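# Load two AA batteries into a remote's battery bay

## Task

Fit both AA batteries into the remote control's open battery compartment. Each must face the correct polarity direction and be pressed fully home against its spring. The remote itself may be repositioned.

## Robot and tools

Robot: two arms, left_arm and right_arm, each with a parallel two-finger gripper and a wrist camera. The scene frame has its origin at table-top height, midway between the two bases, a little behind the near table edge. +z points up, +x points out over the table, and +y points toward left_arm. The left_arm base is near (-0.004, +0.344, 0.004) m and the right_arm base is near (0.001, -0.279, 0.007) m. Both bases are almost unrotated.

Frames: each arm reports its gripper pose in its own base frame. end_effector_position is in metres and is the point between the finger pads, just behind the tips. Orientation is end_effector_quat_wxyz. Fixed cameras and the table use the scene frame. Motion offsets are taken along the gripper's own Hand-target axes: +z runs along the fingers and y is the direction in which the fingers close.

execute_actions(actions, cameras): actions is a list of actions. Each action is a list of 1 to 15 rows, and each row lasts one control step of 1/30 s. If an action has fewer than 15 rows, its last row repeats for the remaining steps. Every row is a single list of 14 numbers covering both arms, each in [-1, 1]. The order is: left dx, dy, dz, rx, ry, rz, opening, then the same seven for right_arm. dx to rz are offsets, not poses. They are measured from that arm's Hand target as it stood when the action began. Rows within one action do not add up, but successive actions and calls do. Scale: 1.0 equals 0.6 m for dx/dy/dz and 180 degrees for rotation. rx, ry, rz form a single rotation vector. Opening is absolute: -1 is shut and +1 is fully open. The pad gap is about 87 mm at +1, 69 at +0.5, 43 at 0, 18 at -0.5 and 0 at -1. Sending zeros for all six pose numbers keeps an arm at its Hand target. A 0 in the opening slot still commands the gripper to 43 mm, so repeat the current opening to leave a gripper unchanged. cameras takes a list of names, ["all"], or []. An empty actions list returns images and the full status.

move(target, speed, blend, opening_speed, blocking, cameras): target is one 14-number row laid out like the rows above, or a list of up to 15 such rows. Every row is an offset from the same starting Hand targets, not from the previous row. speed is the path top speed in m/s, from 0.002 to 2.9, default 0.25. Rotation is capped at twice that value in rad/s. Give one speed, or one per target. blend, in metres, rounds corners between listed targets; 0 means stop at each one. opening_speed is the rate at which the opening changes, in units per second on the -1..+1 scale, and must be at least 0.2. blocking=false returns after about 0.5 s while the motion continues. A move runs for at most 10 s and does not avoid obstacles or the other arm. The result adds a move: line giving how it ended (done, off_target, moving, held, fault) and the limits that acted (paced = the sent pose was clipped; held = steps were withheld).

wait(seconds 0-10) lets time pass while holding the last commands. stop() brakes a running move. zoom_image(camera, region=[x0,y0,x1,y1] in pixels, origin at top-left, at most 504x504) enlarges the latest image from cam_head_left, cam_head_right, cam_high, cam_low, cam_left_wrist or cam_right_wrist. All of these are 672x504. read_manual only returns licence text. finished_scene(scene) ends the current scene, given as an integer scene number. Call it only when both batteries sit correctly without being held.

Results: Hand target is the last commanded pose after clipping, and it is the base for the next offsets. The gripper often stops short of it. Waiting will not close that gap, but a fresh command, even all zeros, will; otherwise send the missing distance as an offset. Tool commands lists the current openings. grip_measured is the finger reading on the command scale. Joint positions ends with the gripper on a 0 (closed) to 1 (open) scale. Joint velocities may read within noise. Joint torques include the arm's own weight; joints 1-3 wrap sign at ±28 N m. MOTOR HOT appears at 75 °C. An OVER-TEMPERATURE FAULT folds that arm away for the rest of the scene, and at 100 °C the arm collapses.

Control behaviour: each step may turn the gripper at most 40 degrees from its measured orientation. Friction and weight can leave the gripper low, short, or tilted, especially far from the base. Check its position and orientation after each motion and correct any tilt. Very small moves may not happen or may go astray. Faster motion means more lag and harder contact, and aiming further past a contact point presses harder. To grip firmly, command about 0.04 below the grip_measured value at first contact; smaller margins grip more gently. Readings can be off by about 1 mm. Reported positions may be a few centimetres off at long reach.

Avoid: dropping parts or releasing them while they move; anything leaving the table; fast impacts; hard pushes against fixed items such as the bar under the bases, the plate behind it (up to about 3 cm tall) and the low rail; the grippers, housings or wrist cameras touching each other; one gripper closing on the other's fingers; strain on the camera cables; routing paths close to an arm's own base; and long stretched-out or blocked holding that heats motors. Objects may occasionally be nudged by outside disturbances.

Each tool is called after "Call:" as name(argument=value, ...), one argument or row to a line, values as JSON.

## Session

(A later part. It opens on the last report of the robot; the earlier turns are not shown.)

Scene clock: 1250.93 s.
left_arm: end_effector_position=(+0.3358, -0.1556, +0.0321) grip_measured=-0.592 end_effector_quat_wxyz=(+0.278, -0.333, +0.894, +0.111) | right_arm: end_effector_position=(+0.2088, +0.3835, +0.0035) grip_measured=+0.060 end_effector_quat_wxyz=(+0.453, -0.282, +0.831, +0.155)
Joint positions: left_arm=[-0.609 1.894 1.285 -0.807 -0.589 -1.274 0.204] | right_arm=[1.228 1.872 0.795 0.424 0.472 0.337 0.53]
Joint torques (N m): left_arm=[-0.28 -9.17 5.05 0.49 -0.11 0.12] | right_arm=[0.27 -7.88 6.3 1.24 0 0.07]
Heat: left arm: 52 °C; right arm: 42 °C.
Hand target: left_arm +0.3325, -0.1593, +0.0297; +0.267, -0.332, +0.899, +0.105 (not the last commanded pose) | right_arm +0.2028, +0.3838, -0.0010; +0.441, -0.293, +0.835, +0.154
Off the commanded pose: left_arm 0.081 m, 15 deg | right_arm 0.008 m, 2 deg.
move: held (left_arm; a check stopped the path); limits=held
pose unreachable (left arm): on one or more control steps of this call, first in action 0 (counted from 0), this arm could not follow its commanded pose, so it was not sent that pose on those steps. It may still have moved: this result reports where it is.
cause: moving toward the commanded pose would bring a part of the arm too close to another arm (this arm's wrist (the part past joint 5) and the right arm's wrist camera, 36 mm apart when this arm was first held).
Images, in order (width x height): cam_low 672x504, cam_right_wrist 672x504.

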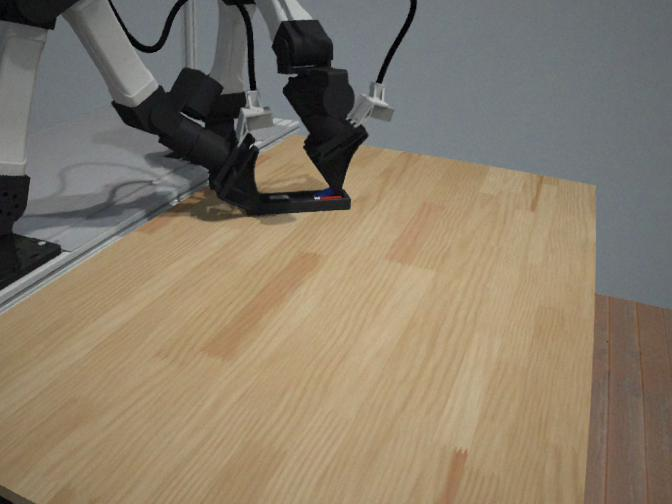

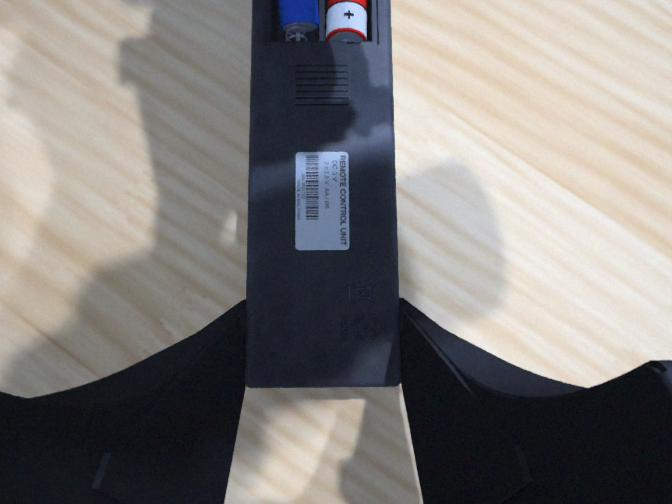

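Call:
move(
  target=[0.0283,0.001,-0.0026,0,0.111,0.011,-0.72,0,0,0,0,0,0,0.02],
  speed=0.08,
  cameras=["cam_left_wrist", "cam_right_wrist", "cam_low"],
)

Call:
zoom_image(
  camera="cam_left_wrist",
  region=[200, 160, 440, 350],
)

Call:
zoom_image(
  camera="cam_right_wrist",
  region=[245, 0, 400, 60],
)

Call:
zoom_image(
  camera="cam_low",
  region=[290, 160, 374, 220],
)

Scene clock: 1264.50 s.
left_arm: end_effector_position=(+0.3365, -0.1548, +0.0302) grip_measured=-0.592 end_effector_quat_wxyz=(+0.157, -0.337, +0.926, +0.064) | right_arm: end_effector_position=(+0.2088, +0.3835, +0.0035) grip_measured=+0.060 end_effector_quat_wxyz=(+0.453, -0.282, +0.831, +0.155)
Joint positions: left_arm=[-0.482 1.94 1.39 -0.899 -0.319 -1.161 0.204] | right_arm=[1.228 1.872 0.795 0.424 0.472 0.337 0.53]
Joint torques (N m): left_arm=[-0.77 -7.41 5.94 0.14 0.78 0.17] | right_arm=[0.27 -7.86 6.28 1.25 0 0.07]
Heat: left arm: 51 °C; right arm: 42 °C.
Hand target: left_arm +0.3205, -0.1685, +0.0217; +0.105, -0.329, +0.937, +0.050 | right_arm +0.2028, +0.3838, -0.0010; +0.441, -0.293, +0.835, +0.154
Off the commanded pose: left_arm 0.023 m, 6 deg | right_arm 0.008 m, 2 deg.
move: off_target (left_arm)
Images, in order (width x height): cam_low 672x504, cam_left_wrist 672x504, cam_right_wrist 672x504.

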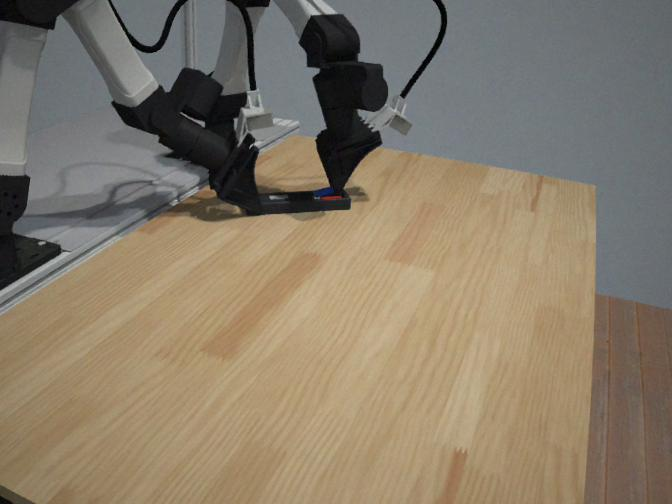

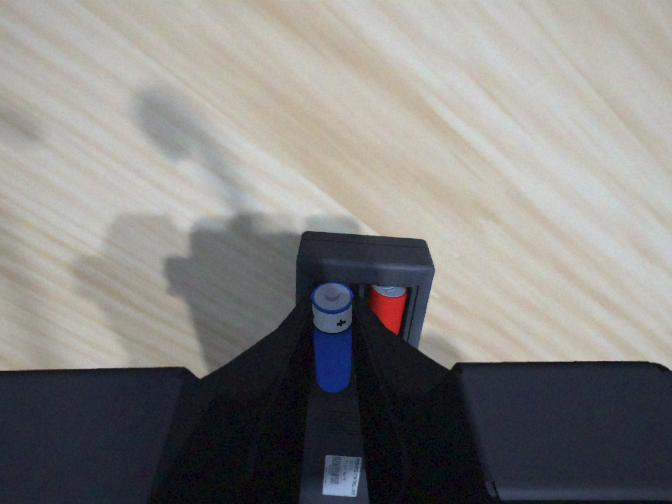

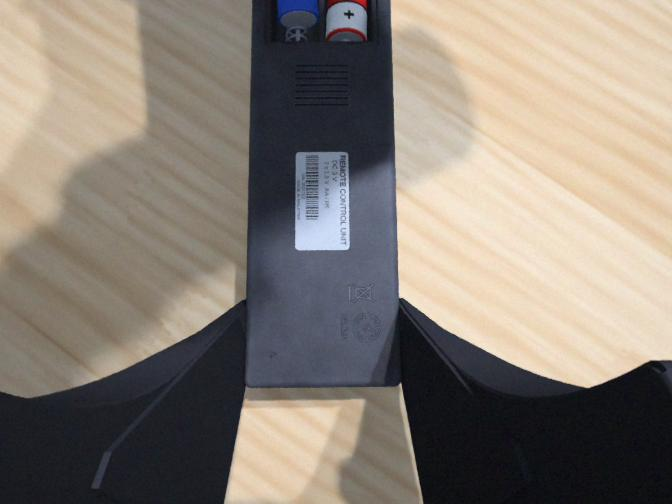

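Scaled by 2.100.

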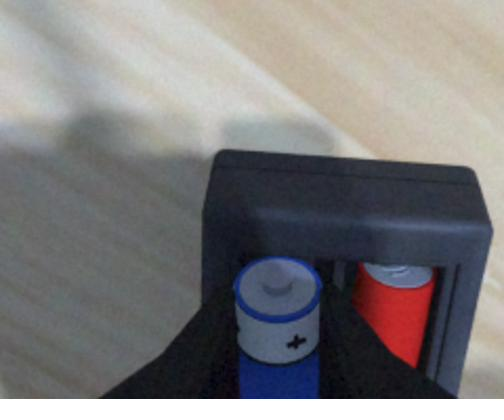

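Scaled by 3.252.

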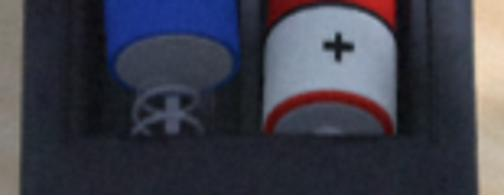

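Scaled by 6.000.

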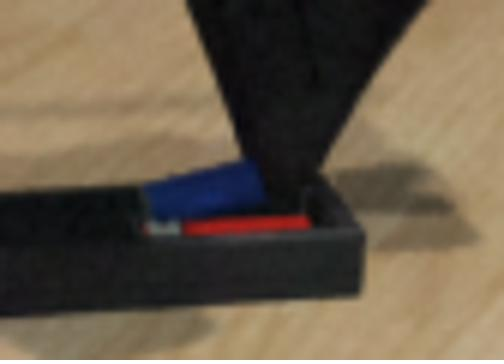

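Call:
move(
  target=[0.0523,0,0.0185,0,0.022,0,-0.72,0,0,0,0,0,0,0.02],
  speed=0.08,
  cameras=["cam_left_wrist", "cam_right_wrist", "cam_low"],
)

Call:
zoom_image(
  camera="cam_left_wrist",
  region=[200, 160, 440, 350],
)

Call:
zoom_image(
  camera="cam_right_wrist",
  region=[245, 0, 400, 60],
)

Call:
zoom_image(
  camera="cam_low",
  region=[290, 160, 374, 220],
)

Scene clock: 1274.77 s.
left_arm: end_effector_position=(+0.3355, -0.1559, +0.0290) grip_measured=-0.592 end_effector_quat_wxyz=(+0.155, -0.340, +0.925, +0.062) | right_arm: end_effector_position=(+0.2088, +0.3835, +0.0035) grip_measured=+0.060 end_effector_quat_wxyz=(+0.453, -0.282, +0.831, +0.155)
Joint positions: left_arm=[-0.483 1.94 1.387 -0.896 -0.314 -1.168 0.204] | right_arm=[1.228 1.872 0.795 0.424 0.472 0.337 0.53]
Joint torques (N m): left_arm=[-4.19 -6.52 2.07 0.29 1.35 -0.26] | right_arm=[0.27 -7.87 6.28 1.24 0 0.07]
Heat: left arm: 50 °C; right arm: 42 °C.
Hand target: left_arm +0.2984, -0.1858, +0.0035; +0.073, -0.331, +0.940, +0.039 | right_arm +0.2028, +0.3838, -0.0010; +0.441, -0.293, +0.835, +0.154
Off the commanded pose: left_arm 0.054 m, 10 deg | right_arm 0.008 m, 2 deg.
move: off_target (left_arm)
Images, in order (width x height): cam_low 672x504, cam_left_wrist 672x504, cam_right_wrist 672x504.

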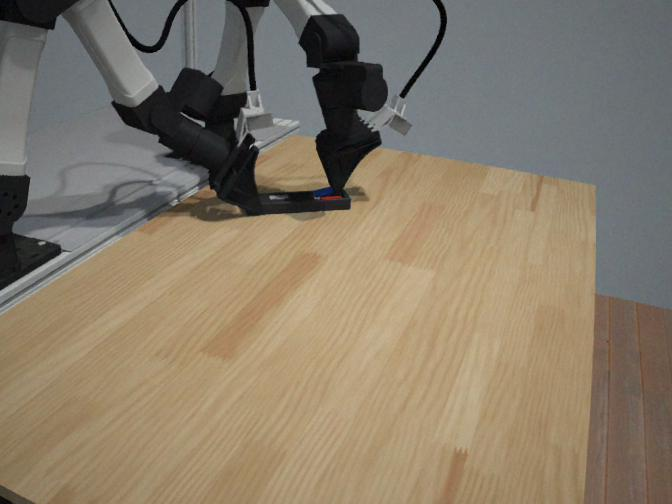

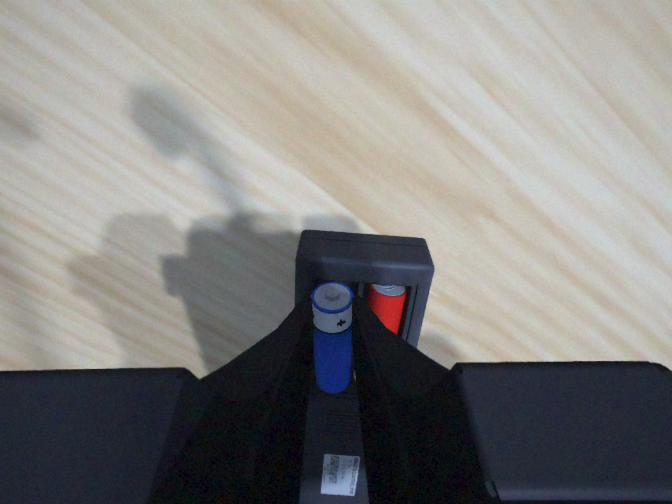

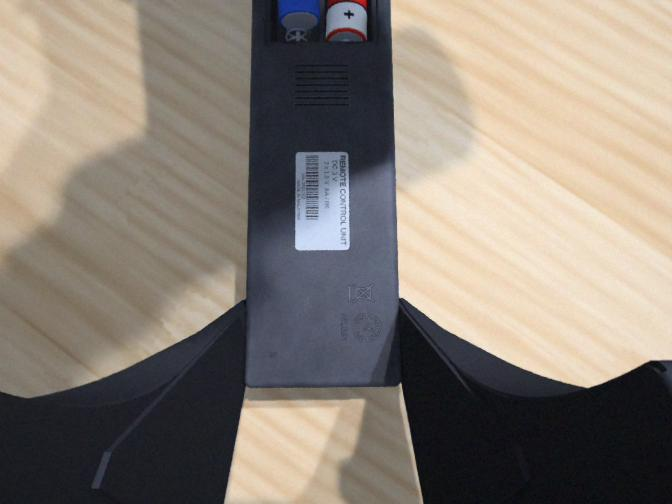

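Scaled by 2.100.

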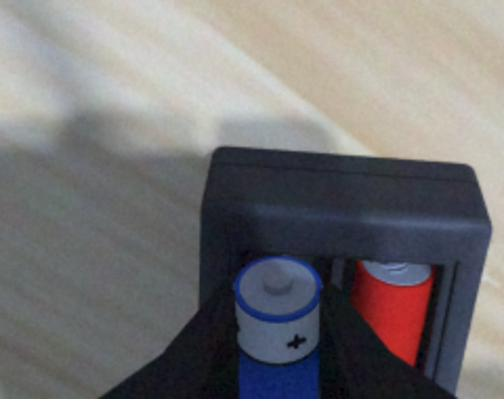

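Scaled by 3.252.

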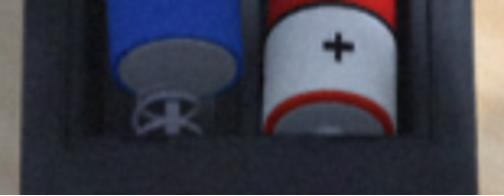

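Scaled by 6.000.

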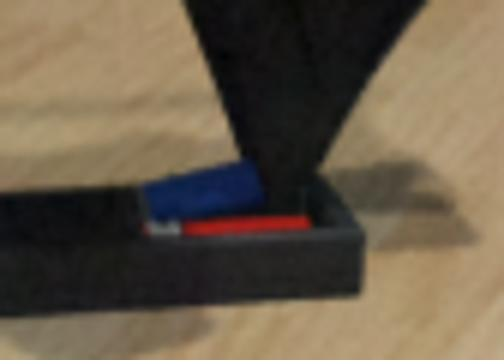

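Call:
move(
  target=[0.0370,0,0.0120,0,0.0,0,-0.74,0,0,0,0,0,0,0.02],
  speed=0.08,
  cameras=["cam_left_wrist", "cam_right_wrist", "cam_low"],
)

Call:
zoom_image(
  camera="cam_left_wrist",
  region=[200, 160, 440, 350],
)

Call:
zoom_image(
  camera="cam_right_wrist",
  region=[245, 0, 400, 60],
)

Call:
zoom_image(
  camera="cam_low",
  region=[290, 160, 374, 220],
)

Scene clock: 1278.67 s.
left_arm: end_effector_position=(+0.3333, -0.1597, +0.0281) grip_measured=-0.592 end_effector_quat_wxyz=(+0.186, -0.342, +0.918, +0.072) | right_arm: end_effector_position=(+0.2089, +0.3832, +0.0034) grip_measured=+0.060 end_effector_quat_wxyz=(+0.453, -0.281, +0.832, +0.154)
Joint positions: left_arm=[-0.525 1.922 1.351 -0.866 -0.381 -1.213 0.204] | right_arm=[1.228 1.872 0.795 0.423 0.473 0.338 0.53]
Joint torques (N m): left_arm=[-5.18 -5.79 1.06 0.25 1.95 -0.36] | right_arm=[0.27 -7.87 6.3 1.26 -0.02 0.06]
Heat: left arm: 50 °C; right arm: 42 °C.
Hand target: left_arm +0.2822, -0.1986, -0.0071; +0.073, -0.331, +0.940, +0.039 | right_arm +0.2028, +0.3838, -0.0010; +0.441, -0.293, +0.834, +0.154
Off the commanded pose: left_arm 0.073 m, 14 deg | right_arm 0.008 m, 2 deg.
move: off_target (left_arm)
Images, in order (width x height): cam_low 672x504, cam_left_wrist 672x504, cam_right_wrist 672x504.

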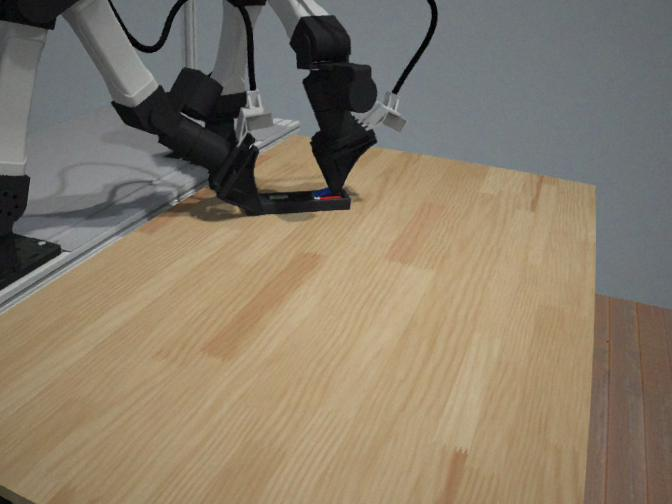

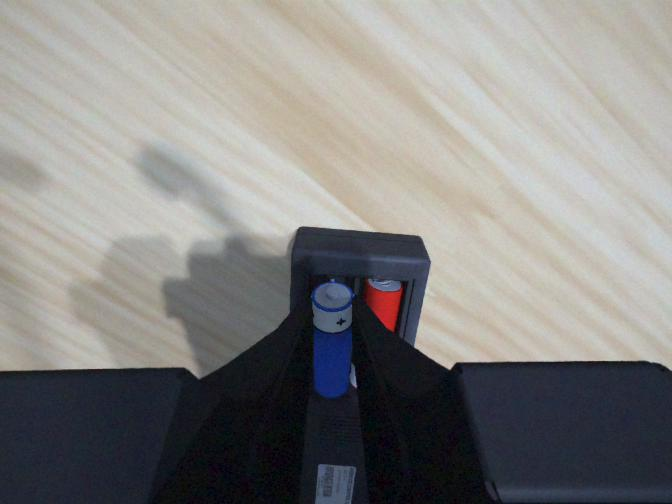

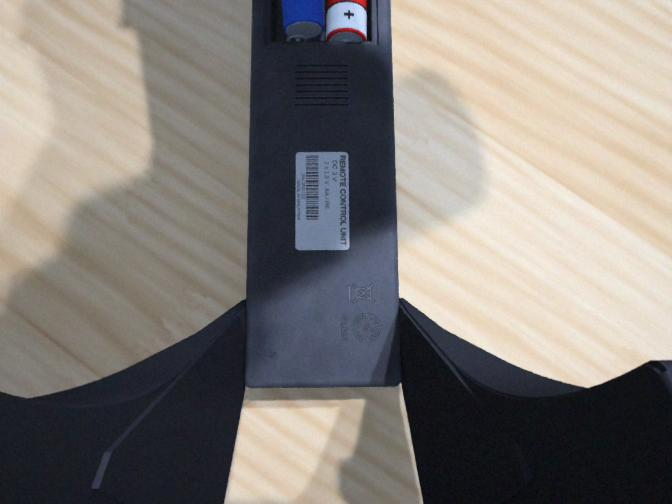

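Scaled by 2.100.

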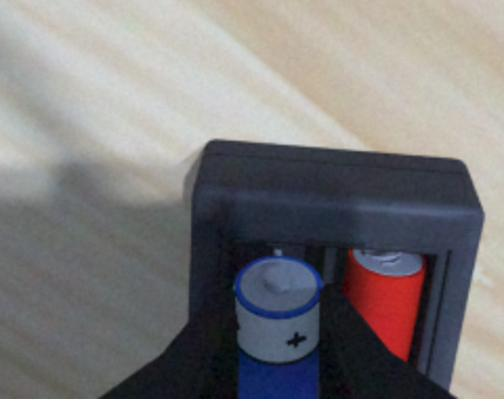

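Scaled by 3.252.

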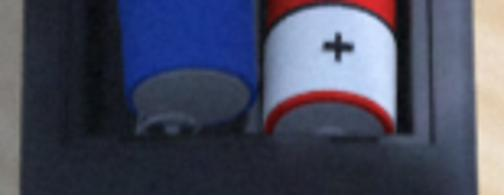

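Scaled by 6.000.

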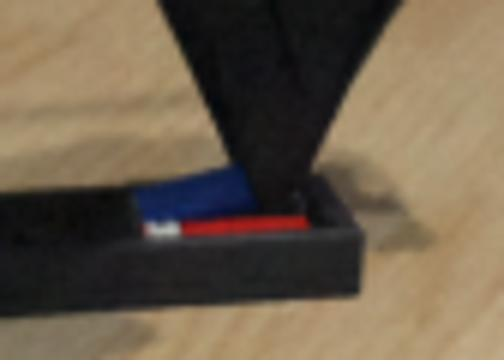

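Call:
move(
  target=[0.0074,0,0.0329,0,0,0.022,-0.74,0,0,0,0,0,0,0.02],
  speed=0.08,
  cameras=["cam_left_wrist", "cam_right_wrist", "cam_low"],
)

Call:
zoom_image(
  camera="cam_left_wrist",
  region=[200, 160, 440, 350],
)

Call:
zoom_image(
  camera="cam_right_wrist",
  region=[245, 0, 400, 60],
)

Call:
zoom_image(
  camera="cam_low",
  region=[290, 160, 374, 220],
)

Scene clock: 1287.27 s.
left_arm: end_effector_position=(+0.3306, -0.1588, +0.0254) grip_measured=-0.592 end_effector_quat_wxyz=(+0.192, -0.322, +0.924, +0.075) | right_arm: end_effector_position=(+0.2089, +0.3832, +0.0034) grip_measured=+0.060 end_effector_quat_wxyz=(+0.453, -0.281, +0.832, +0.154)
Joint positions: left_arm=[-0.533 1.914 1.326 -0.841 -0.391 -1.175 0.204] | right_arm=[1.228 1.872 0.795 0.423 0.473 0.338 0.53]
Joint torques (N m): left_arm=[-4.82 -2.37 0.13 0.62 2.03 -0.13] | right_arm=[0.28 -7.88 6.3 1.26 -0.02 0.06]
Heat: left arm: 49 °C; right arm: 42 °C.
Hand target: left_arm +0.2810, -0.1989, -0.0273; +0.071, -0.298, +0.951, +0.041 | right_arm +0.2028, +0.3838, -0.0010; +0.441, -0.293, +0.834, +0.154
Off the commanded pose: left_arm 0.083 m, 15 deg | right_arm 0.008 m, 2 deg.
move: off_target (left_arm)
Images, in order (width x height): cam_low 672x504, cam_left_wrist 672x504, cam_right_wrist 672x504.

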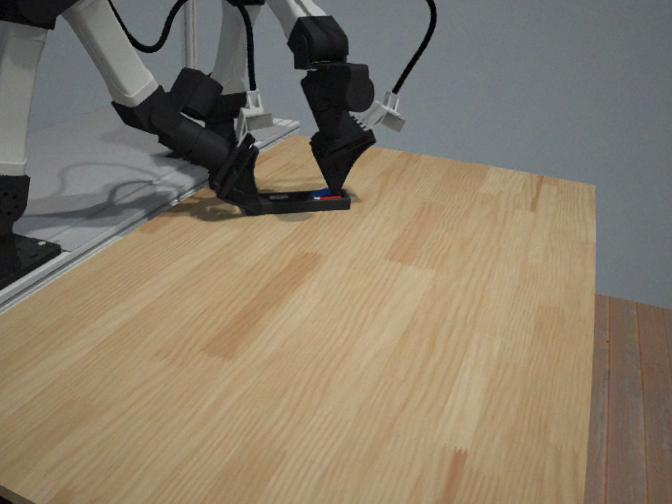

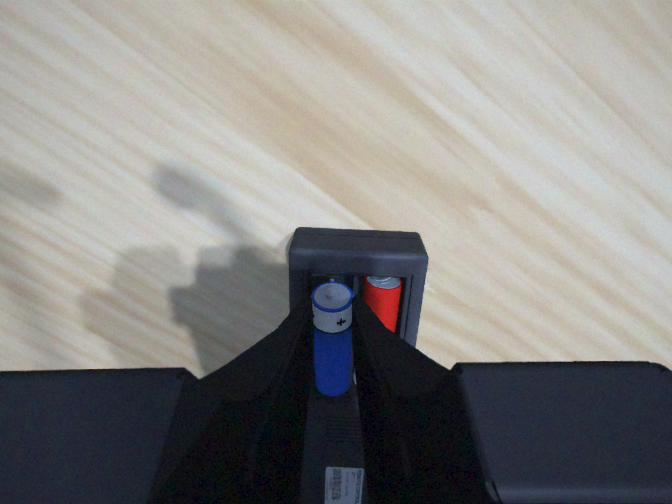

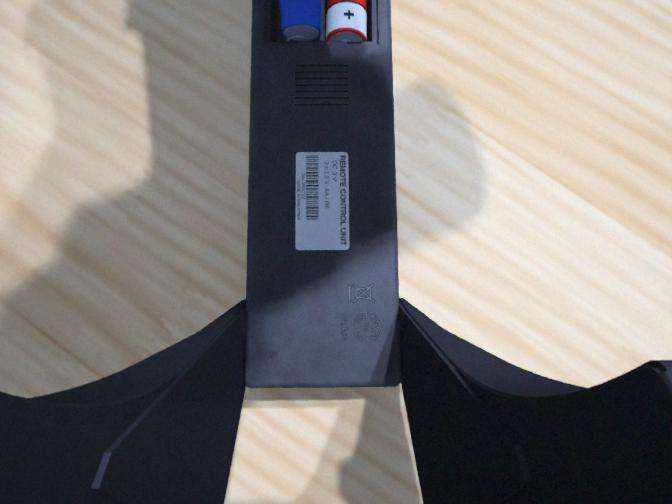

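Scaled by 2.100.

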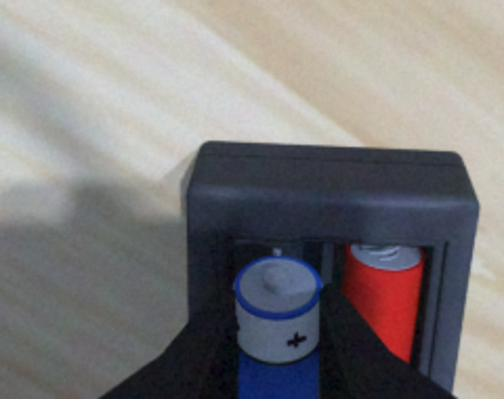

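Scaled by 3.252.

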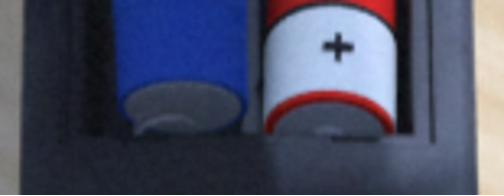

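Scaled by 6.000.

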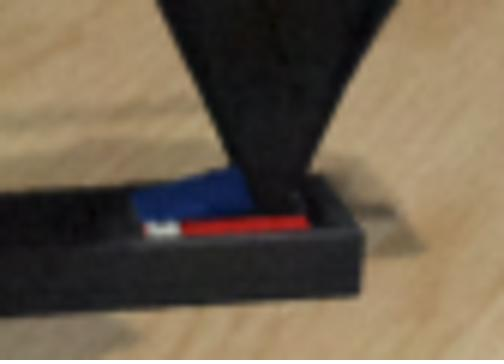

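Call:
move(
  target=[0.0220,0,0.0230,0,-0.02,0,-0.76,0,0,0,0,0,0,0.02],
  speed=0.08,
  cameras=["cam_right_wrist", "cam_low", "cam_left_wrist"],
)

Call:
zoom_image(
  camera="cam_left_wrist",
  region=[200, 160, 440, 350],
)

Call:
zoom_image(
  camera="cam_right_wrist",
  region=[245, 0, 400, 60],
)

Call:
zoom_image(
  camera="cam_low",
  region=[290, 160, 374, 220],
)

Scene clock: 1304.70 s.
left_arm: end_effector_position=(+0.3285, -0.1597, +0.0231) grip_measured=-0.592 end_effector_quat_wxyz=(+0.246, -0.309, +0.913, +0.098) | right_arm: end_effector_position=(+0.2089, +0.3832, +0.0034) grip_measured=+0.060 end_effector_quat_wxyz=(+0.453, -0.281, +0.832, +0.154)
Joint positions: left_arm=[-0.597 1.895 1.267 -0.786 -0.515 -1.208 0.204] | right_arm=[1.228 1.872 0.795 0.423 0.473 0.338 0.53]
Joint torques (N m): left_arm=[-4.68 -1.32 -0.35 0.64 2.53 -0.46] | right_arm=[0.27 -7.87 6.28 1.26 -0.02 0.06]
Heat: left arm: 47 °C; right arm: 43 °C.
Hand target: left_arm +0.2717, -0.2046, -0.0431; +0.101, -0.297, +0.948, +0.051 | right_arm +0.2028, +0.3838, -0.0010; +0.441, -0.293, +0.834, +0.154
Off the commanded pose: left_arm 0.098 m, 18 deg | right_arm 0.008 m, 2 deg.
move: off_target (left_arm)
Images, in order (width x height): cam_low 672x504, cam_left_wrist 672x504, cam_right_wrist 672x504.

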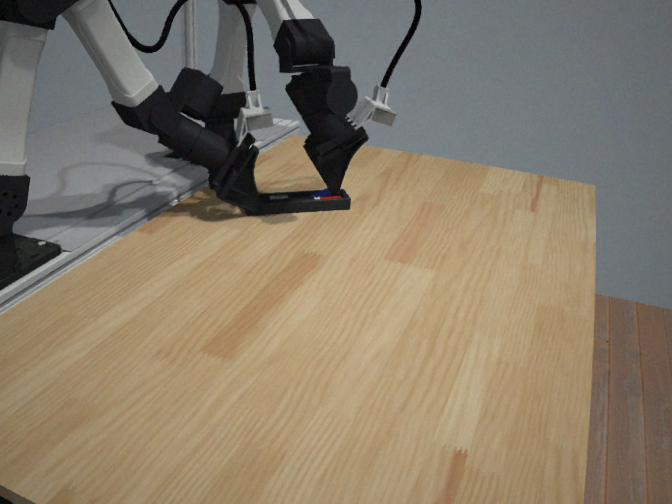

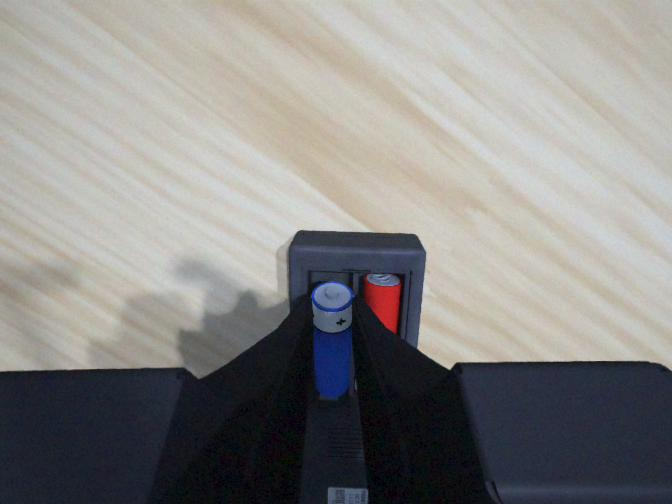

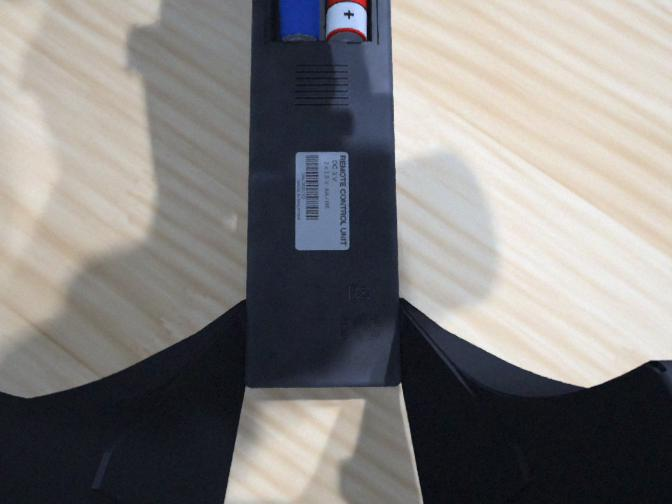

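Scaled by 2.100.

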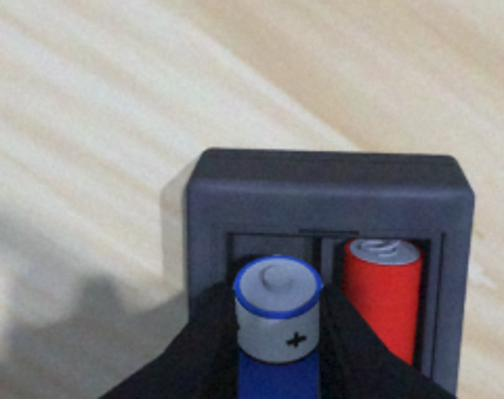

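Scaled by 3.252.

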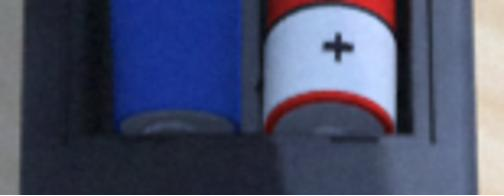

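Scaled by 6.000.

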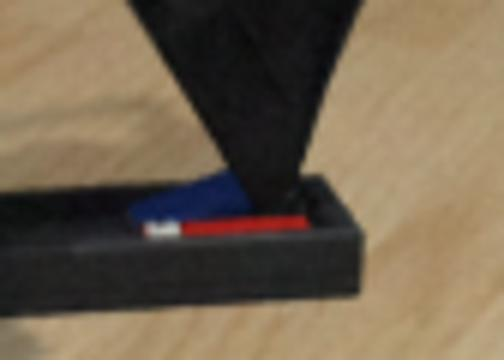

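Call:
move(
  target=[
    [-0.1588,0.0120,-0.0798,0,-0.05,-0.02,-0.72,0,0,0,0,0,0,0.02],
    [-0.1588,0.0120,-0.0798,0,-0.05,-0.02,-0.50,0,0,0,0,0,0,0.02],
  ],
  speed=0.08,
  opening_speed=0.2,
  cameras=["cam_right_wrist", "cam_low", "cam_left_wrist"],
)

Call:
zoom_image(
  camera="cam_right_wrist",
  region=[245, 0, 400, 60],
)

Call:
zoom_image(
  camera="cam_low",
  region=[290, 160, 374, 220],
)

Scene clock: 1323.47 s.
left_arm: end_effector_position=(+0.3387, -0.1552, +0.0302) grip_measured=-0.501 end_effector_quat_wxyz=(+0.192, -0.325, +0.924, +0.063) | right_arm: end_effector_position=(+0.2090, +0.3831, +0.0034) grip_measured=+0.060 end_effector_quat_wxyz=(+0.454, -0.281, +0.832, +0.154)
Joint positions: left_arm=[-0.505 1.908 1.337 -0.831 -0.371 -1.15 0.25] | right_arm=[1.228 1.872 0.795 0.423 0.474 0.338 0.53]
Joint velocities: left_arm=[within noise] | right_arm=[0.002 -0.002 -0.012 -0.051 -0.007 -0.154 -0.004]
Joint torques (N m): left_arm=[0.61 -7.34 6.27 0.37 -0.12 0.24] | right_arm=[0.28 -7.87 6.3 1.25 -0.03 0.06]
Heat: left arm: 46 °C; right arm: 43 °C.
Hand target: left_arm +0.3364, -0.1536, +0.0250; +0.177, -0.321, +0.928, +0.071 | right_arm +0.2028, +0.3838, -0.0010; +0.441, -0.293, +0.834, +0.154
Off the commanded pose: left_arm 0.006 m, 2 deg | right_arm 0.008 m, 2 deg.
move: done
Images, in order (width x height): cam_low 672x504, cam_left_wrist 672x504, cam_right_wrist 672x504.

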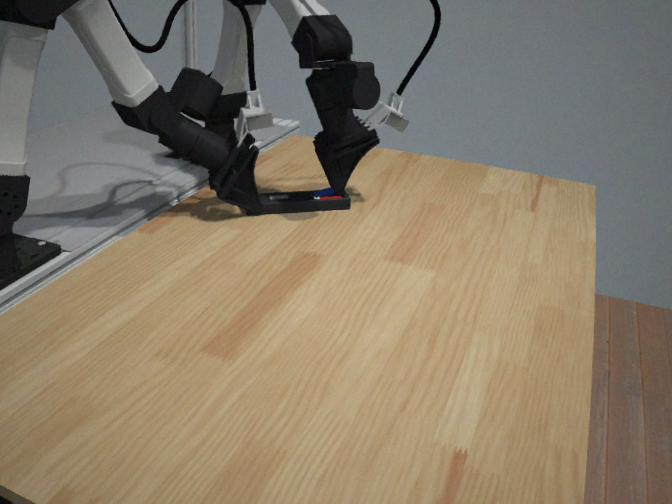

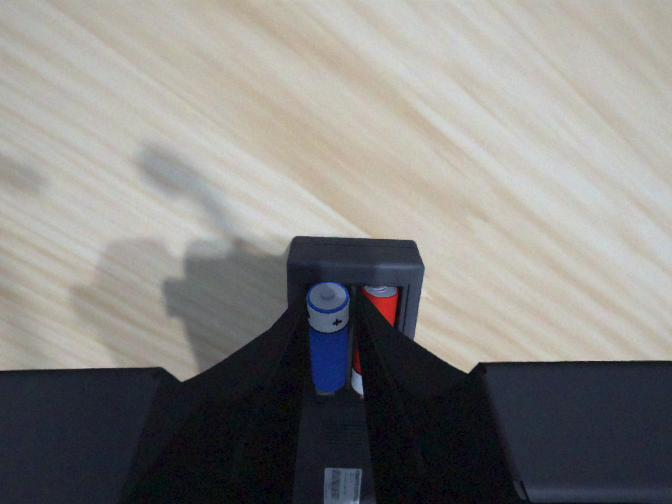

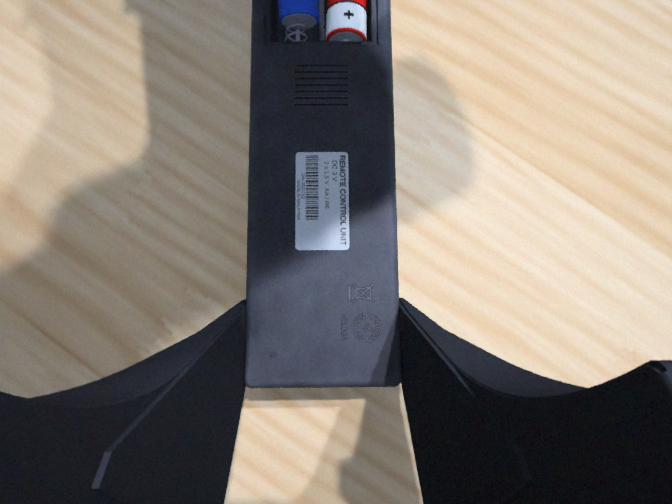

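Scaled by 3.252.

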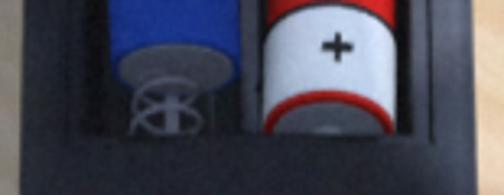

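Scaled by 6.000.

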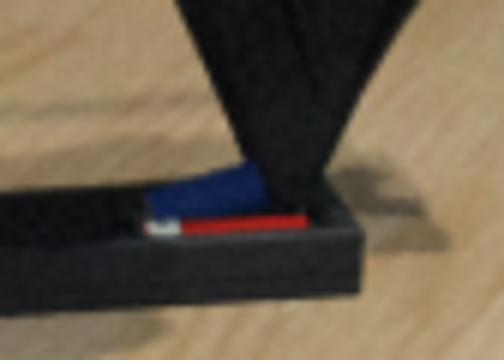

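Call:
move(
  target=[
    [-0.0264,-0.0022,-0.0614,0,0,0,-0.46,0,0,0,0,0,0,0.02],
    [-0.0074,-0.0042,-0.0781,0,0.1167,0,-0.40,0,0,0,0,0,0,0.02],
    [-0.0364,-0.0044,-0.0520,0,0.1167,0,-0.40,0,0,0,0,0,0,0.02],
  ],
  speed=[0.08,0.12,0.12],
  opening_speed=0.3,
  cameras=["cam_right_wrist", "cam_low", "cam_left_wrist"],
)

Call:
zoom_image(
  camera="cam_right_wrist",
  region=[245, 0, 400, 60],
)

Call:
zoom_image(
  camera="cam_low",
  region=[290, 160, 374, 220],
)

Call:
zoom_image(
  camera="cam_left_wrist",
  region=[200, 160, 440, 350],
)

Scene clock: 1343.40 s.
left_arm: end_effector_position=(+0.3376, -0.1490, +0.0597) grip_measured=-0.400 end_effector_quat_wxyz=(+0.000, -0.331, +0.943, +0.019) | right_arm: end_effector_position=(+0.2089, +0.3832, +0.0035) grip_measured=+0.060 end_effector_quat_wxyz=(+0.454, -0.281, +0.832, +0.154)
Joint positions: left_arm=[-0.334 2.07 1.687 -1.212 -0.029 -1.009 0.3] | right_arm=[1.228 1.872 0.795 0.423 0.474 0.338 0.53]
Joint torques (N m): left_arm=[0.31 -9.73 7.36 0.25 0 0.21] | right_arm=[0.27 -7.87 6.28 1.25 -0.02 0.05]
Heat: left arm: 47 °C; right arm: 43 °C.
Hand target: left_arm +0.3453, -0.1508, +0.0622; +0.005, -0.329, +0.944, +0.011 | right_arm +0.2028, +0.3837, -0.0010; +0.441, -0.293, +0.835, +0.154
Off the commanded pose: left_arm 0.008 m, 1 deg | right_arm 0.008 m, 2 deg.
move: done
Images, in order (width x height): cam_low 672x504, cam_left_wrist 672x504, cam_right_wrist 672x504.

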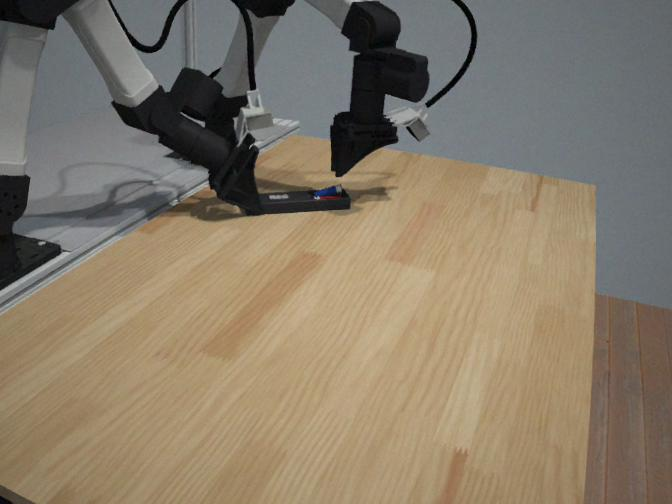

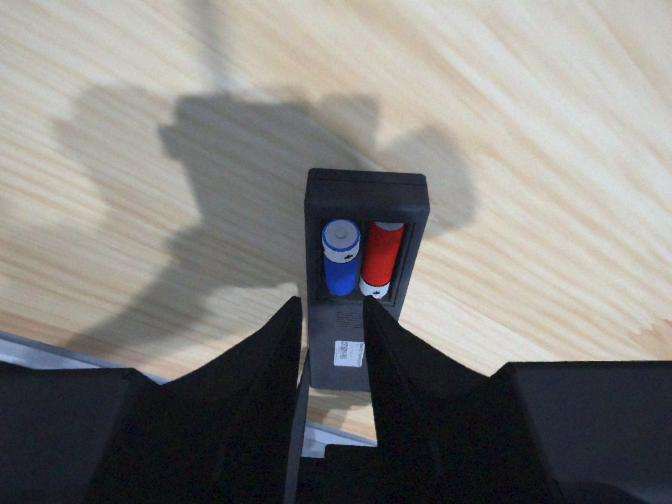

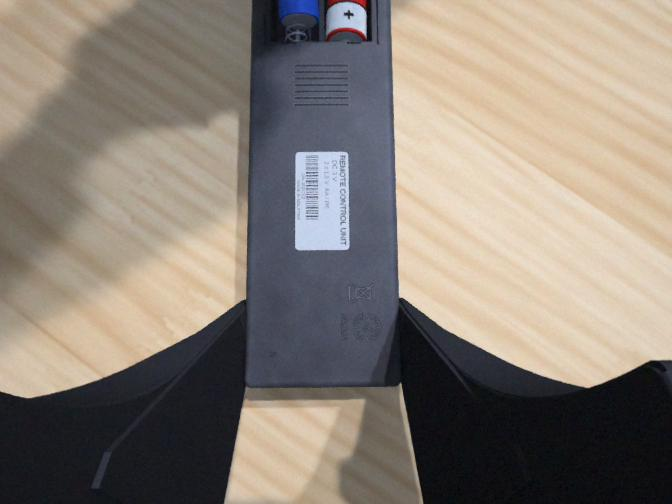

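Scaled by 3.252.

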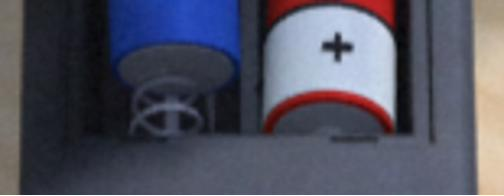

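Scaled by 6.000.

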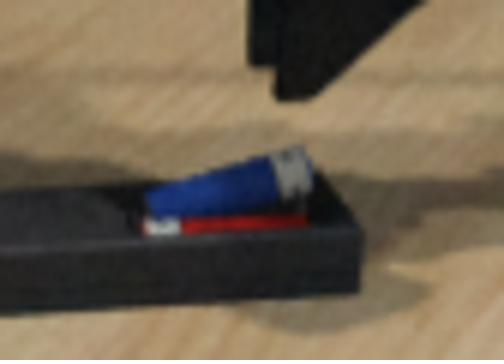

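Scaled by 2.100.

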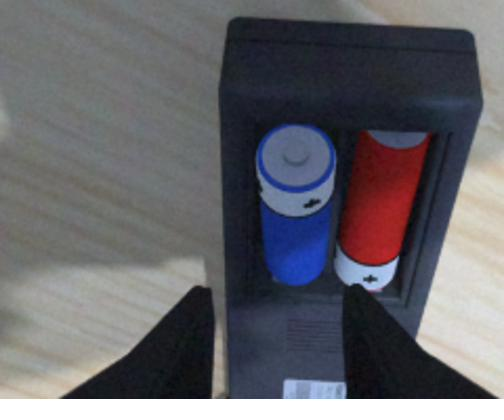

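Call:
move(
  target=[0,0,0.030,0,0,0,-0.40,0,0,0,0,0,0,0.02],
  speed=0.1,
  cameras=["cam_right_wrist", "cam_low", "cam_left_wrist"],
)

Call:
zoom_image(
  camera="cam_low",
  region=[290, 160, 374, 220],
)

Call:
zoom_image(
  camera="cam_left_wrist",
  region=[200, 160, 440, 350],
)

Scene clock: 1355.80 s.
left_arm: end_effector_position=(+0.3413, -0.1502, +0.0475) grip_measured=-0.400 end_effector_quat_wxyz=(+0.003, -0.330, +0.944, +0.016) | right_arm: end_effector_position=(+0.2089, +0.3832, +0.0035) grip_measured=+0.060 end_effector_quat_wxyz=(+0.454, -0.281, +0.832, +0.154)
Joint positions: left_arm=[-0.334 2.084 1.66 -1.162 -0.029 -1.007 0.3] | right_arm=[1.228 1.872 0.795 0.423 0.474 0.338 0.53]
Joint torques (N m): left_arm=[0.47 -10 5.22 0.38 0 0.22] | right_arm=[0.28 -7.87 6.28 1.25 -0.02 0.06]
Heat: left arm: 49 °C; right arm: 43 °C.
Hand target: left_arm +0.3453, -0.1504, +0.0441; +0.005, -0.329, +0.944, +0.011 | right_arm +0.2028, +0.3837, -0.0010; +0.441, -0.293, +0.835, +0.154
Off the commanded pose: left_arm 0.005 m, 1 deg | right_arm 0.008 m, 2 deg.
move: done
Images, in order (width x height): cam_low 672x504, cam_left_wrist 672x504, cam_right_wrist 672x504.

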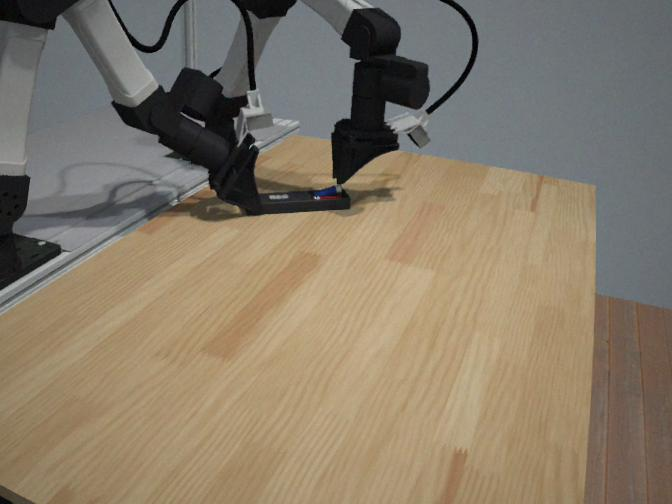

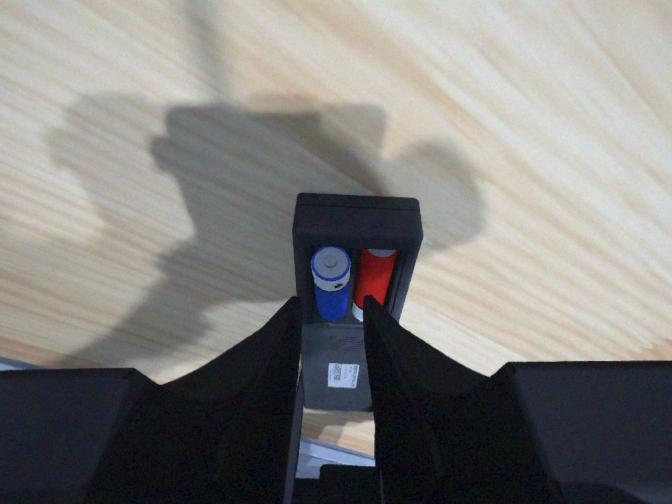

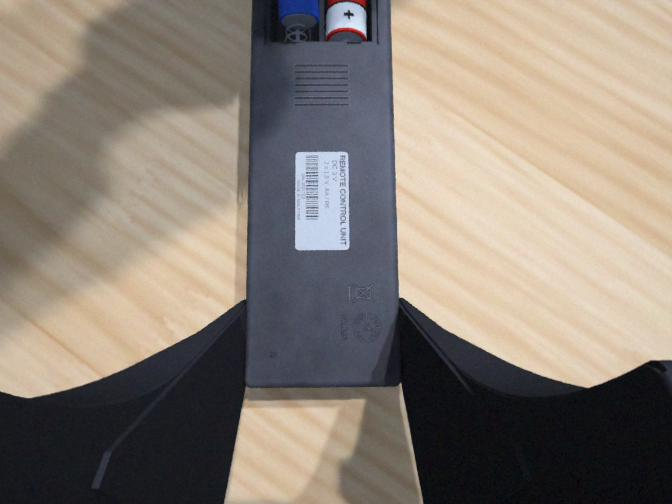

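Scaled by 6.000.

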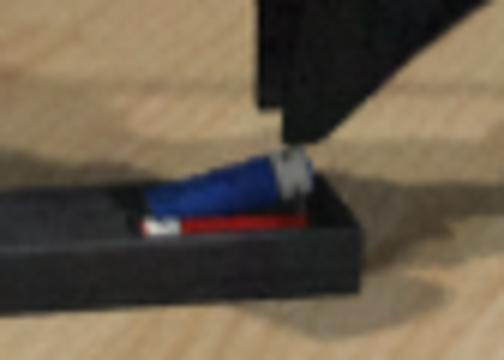

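Scaled by 2.100.

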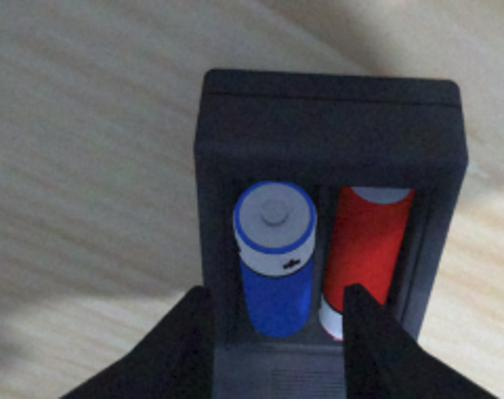

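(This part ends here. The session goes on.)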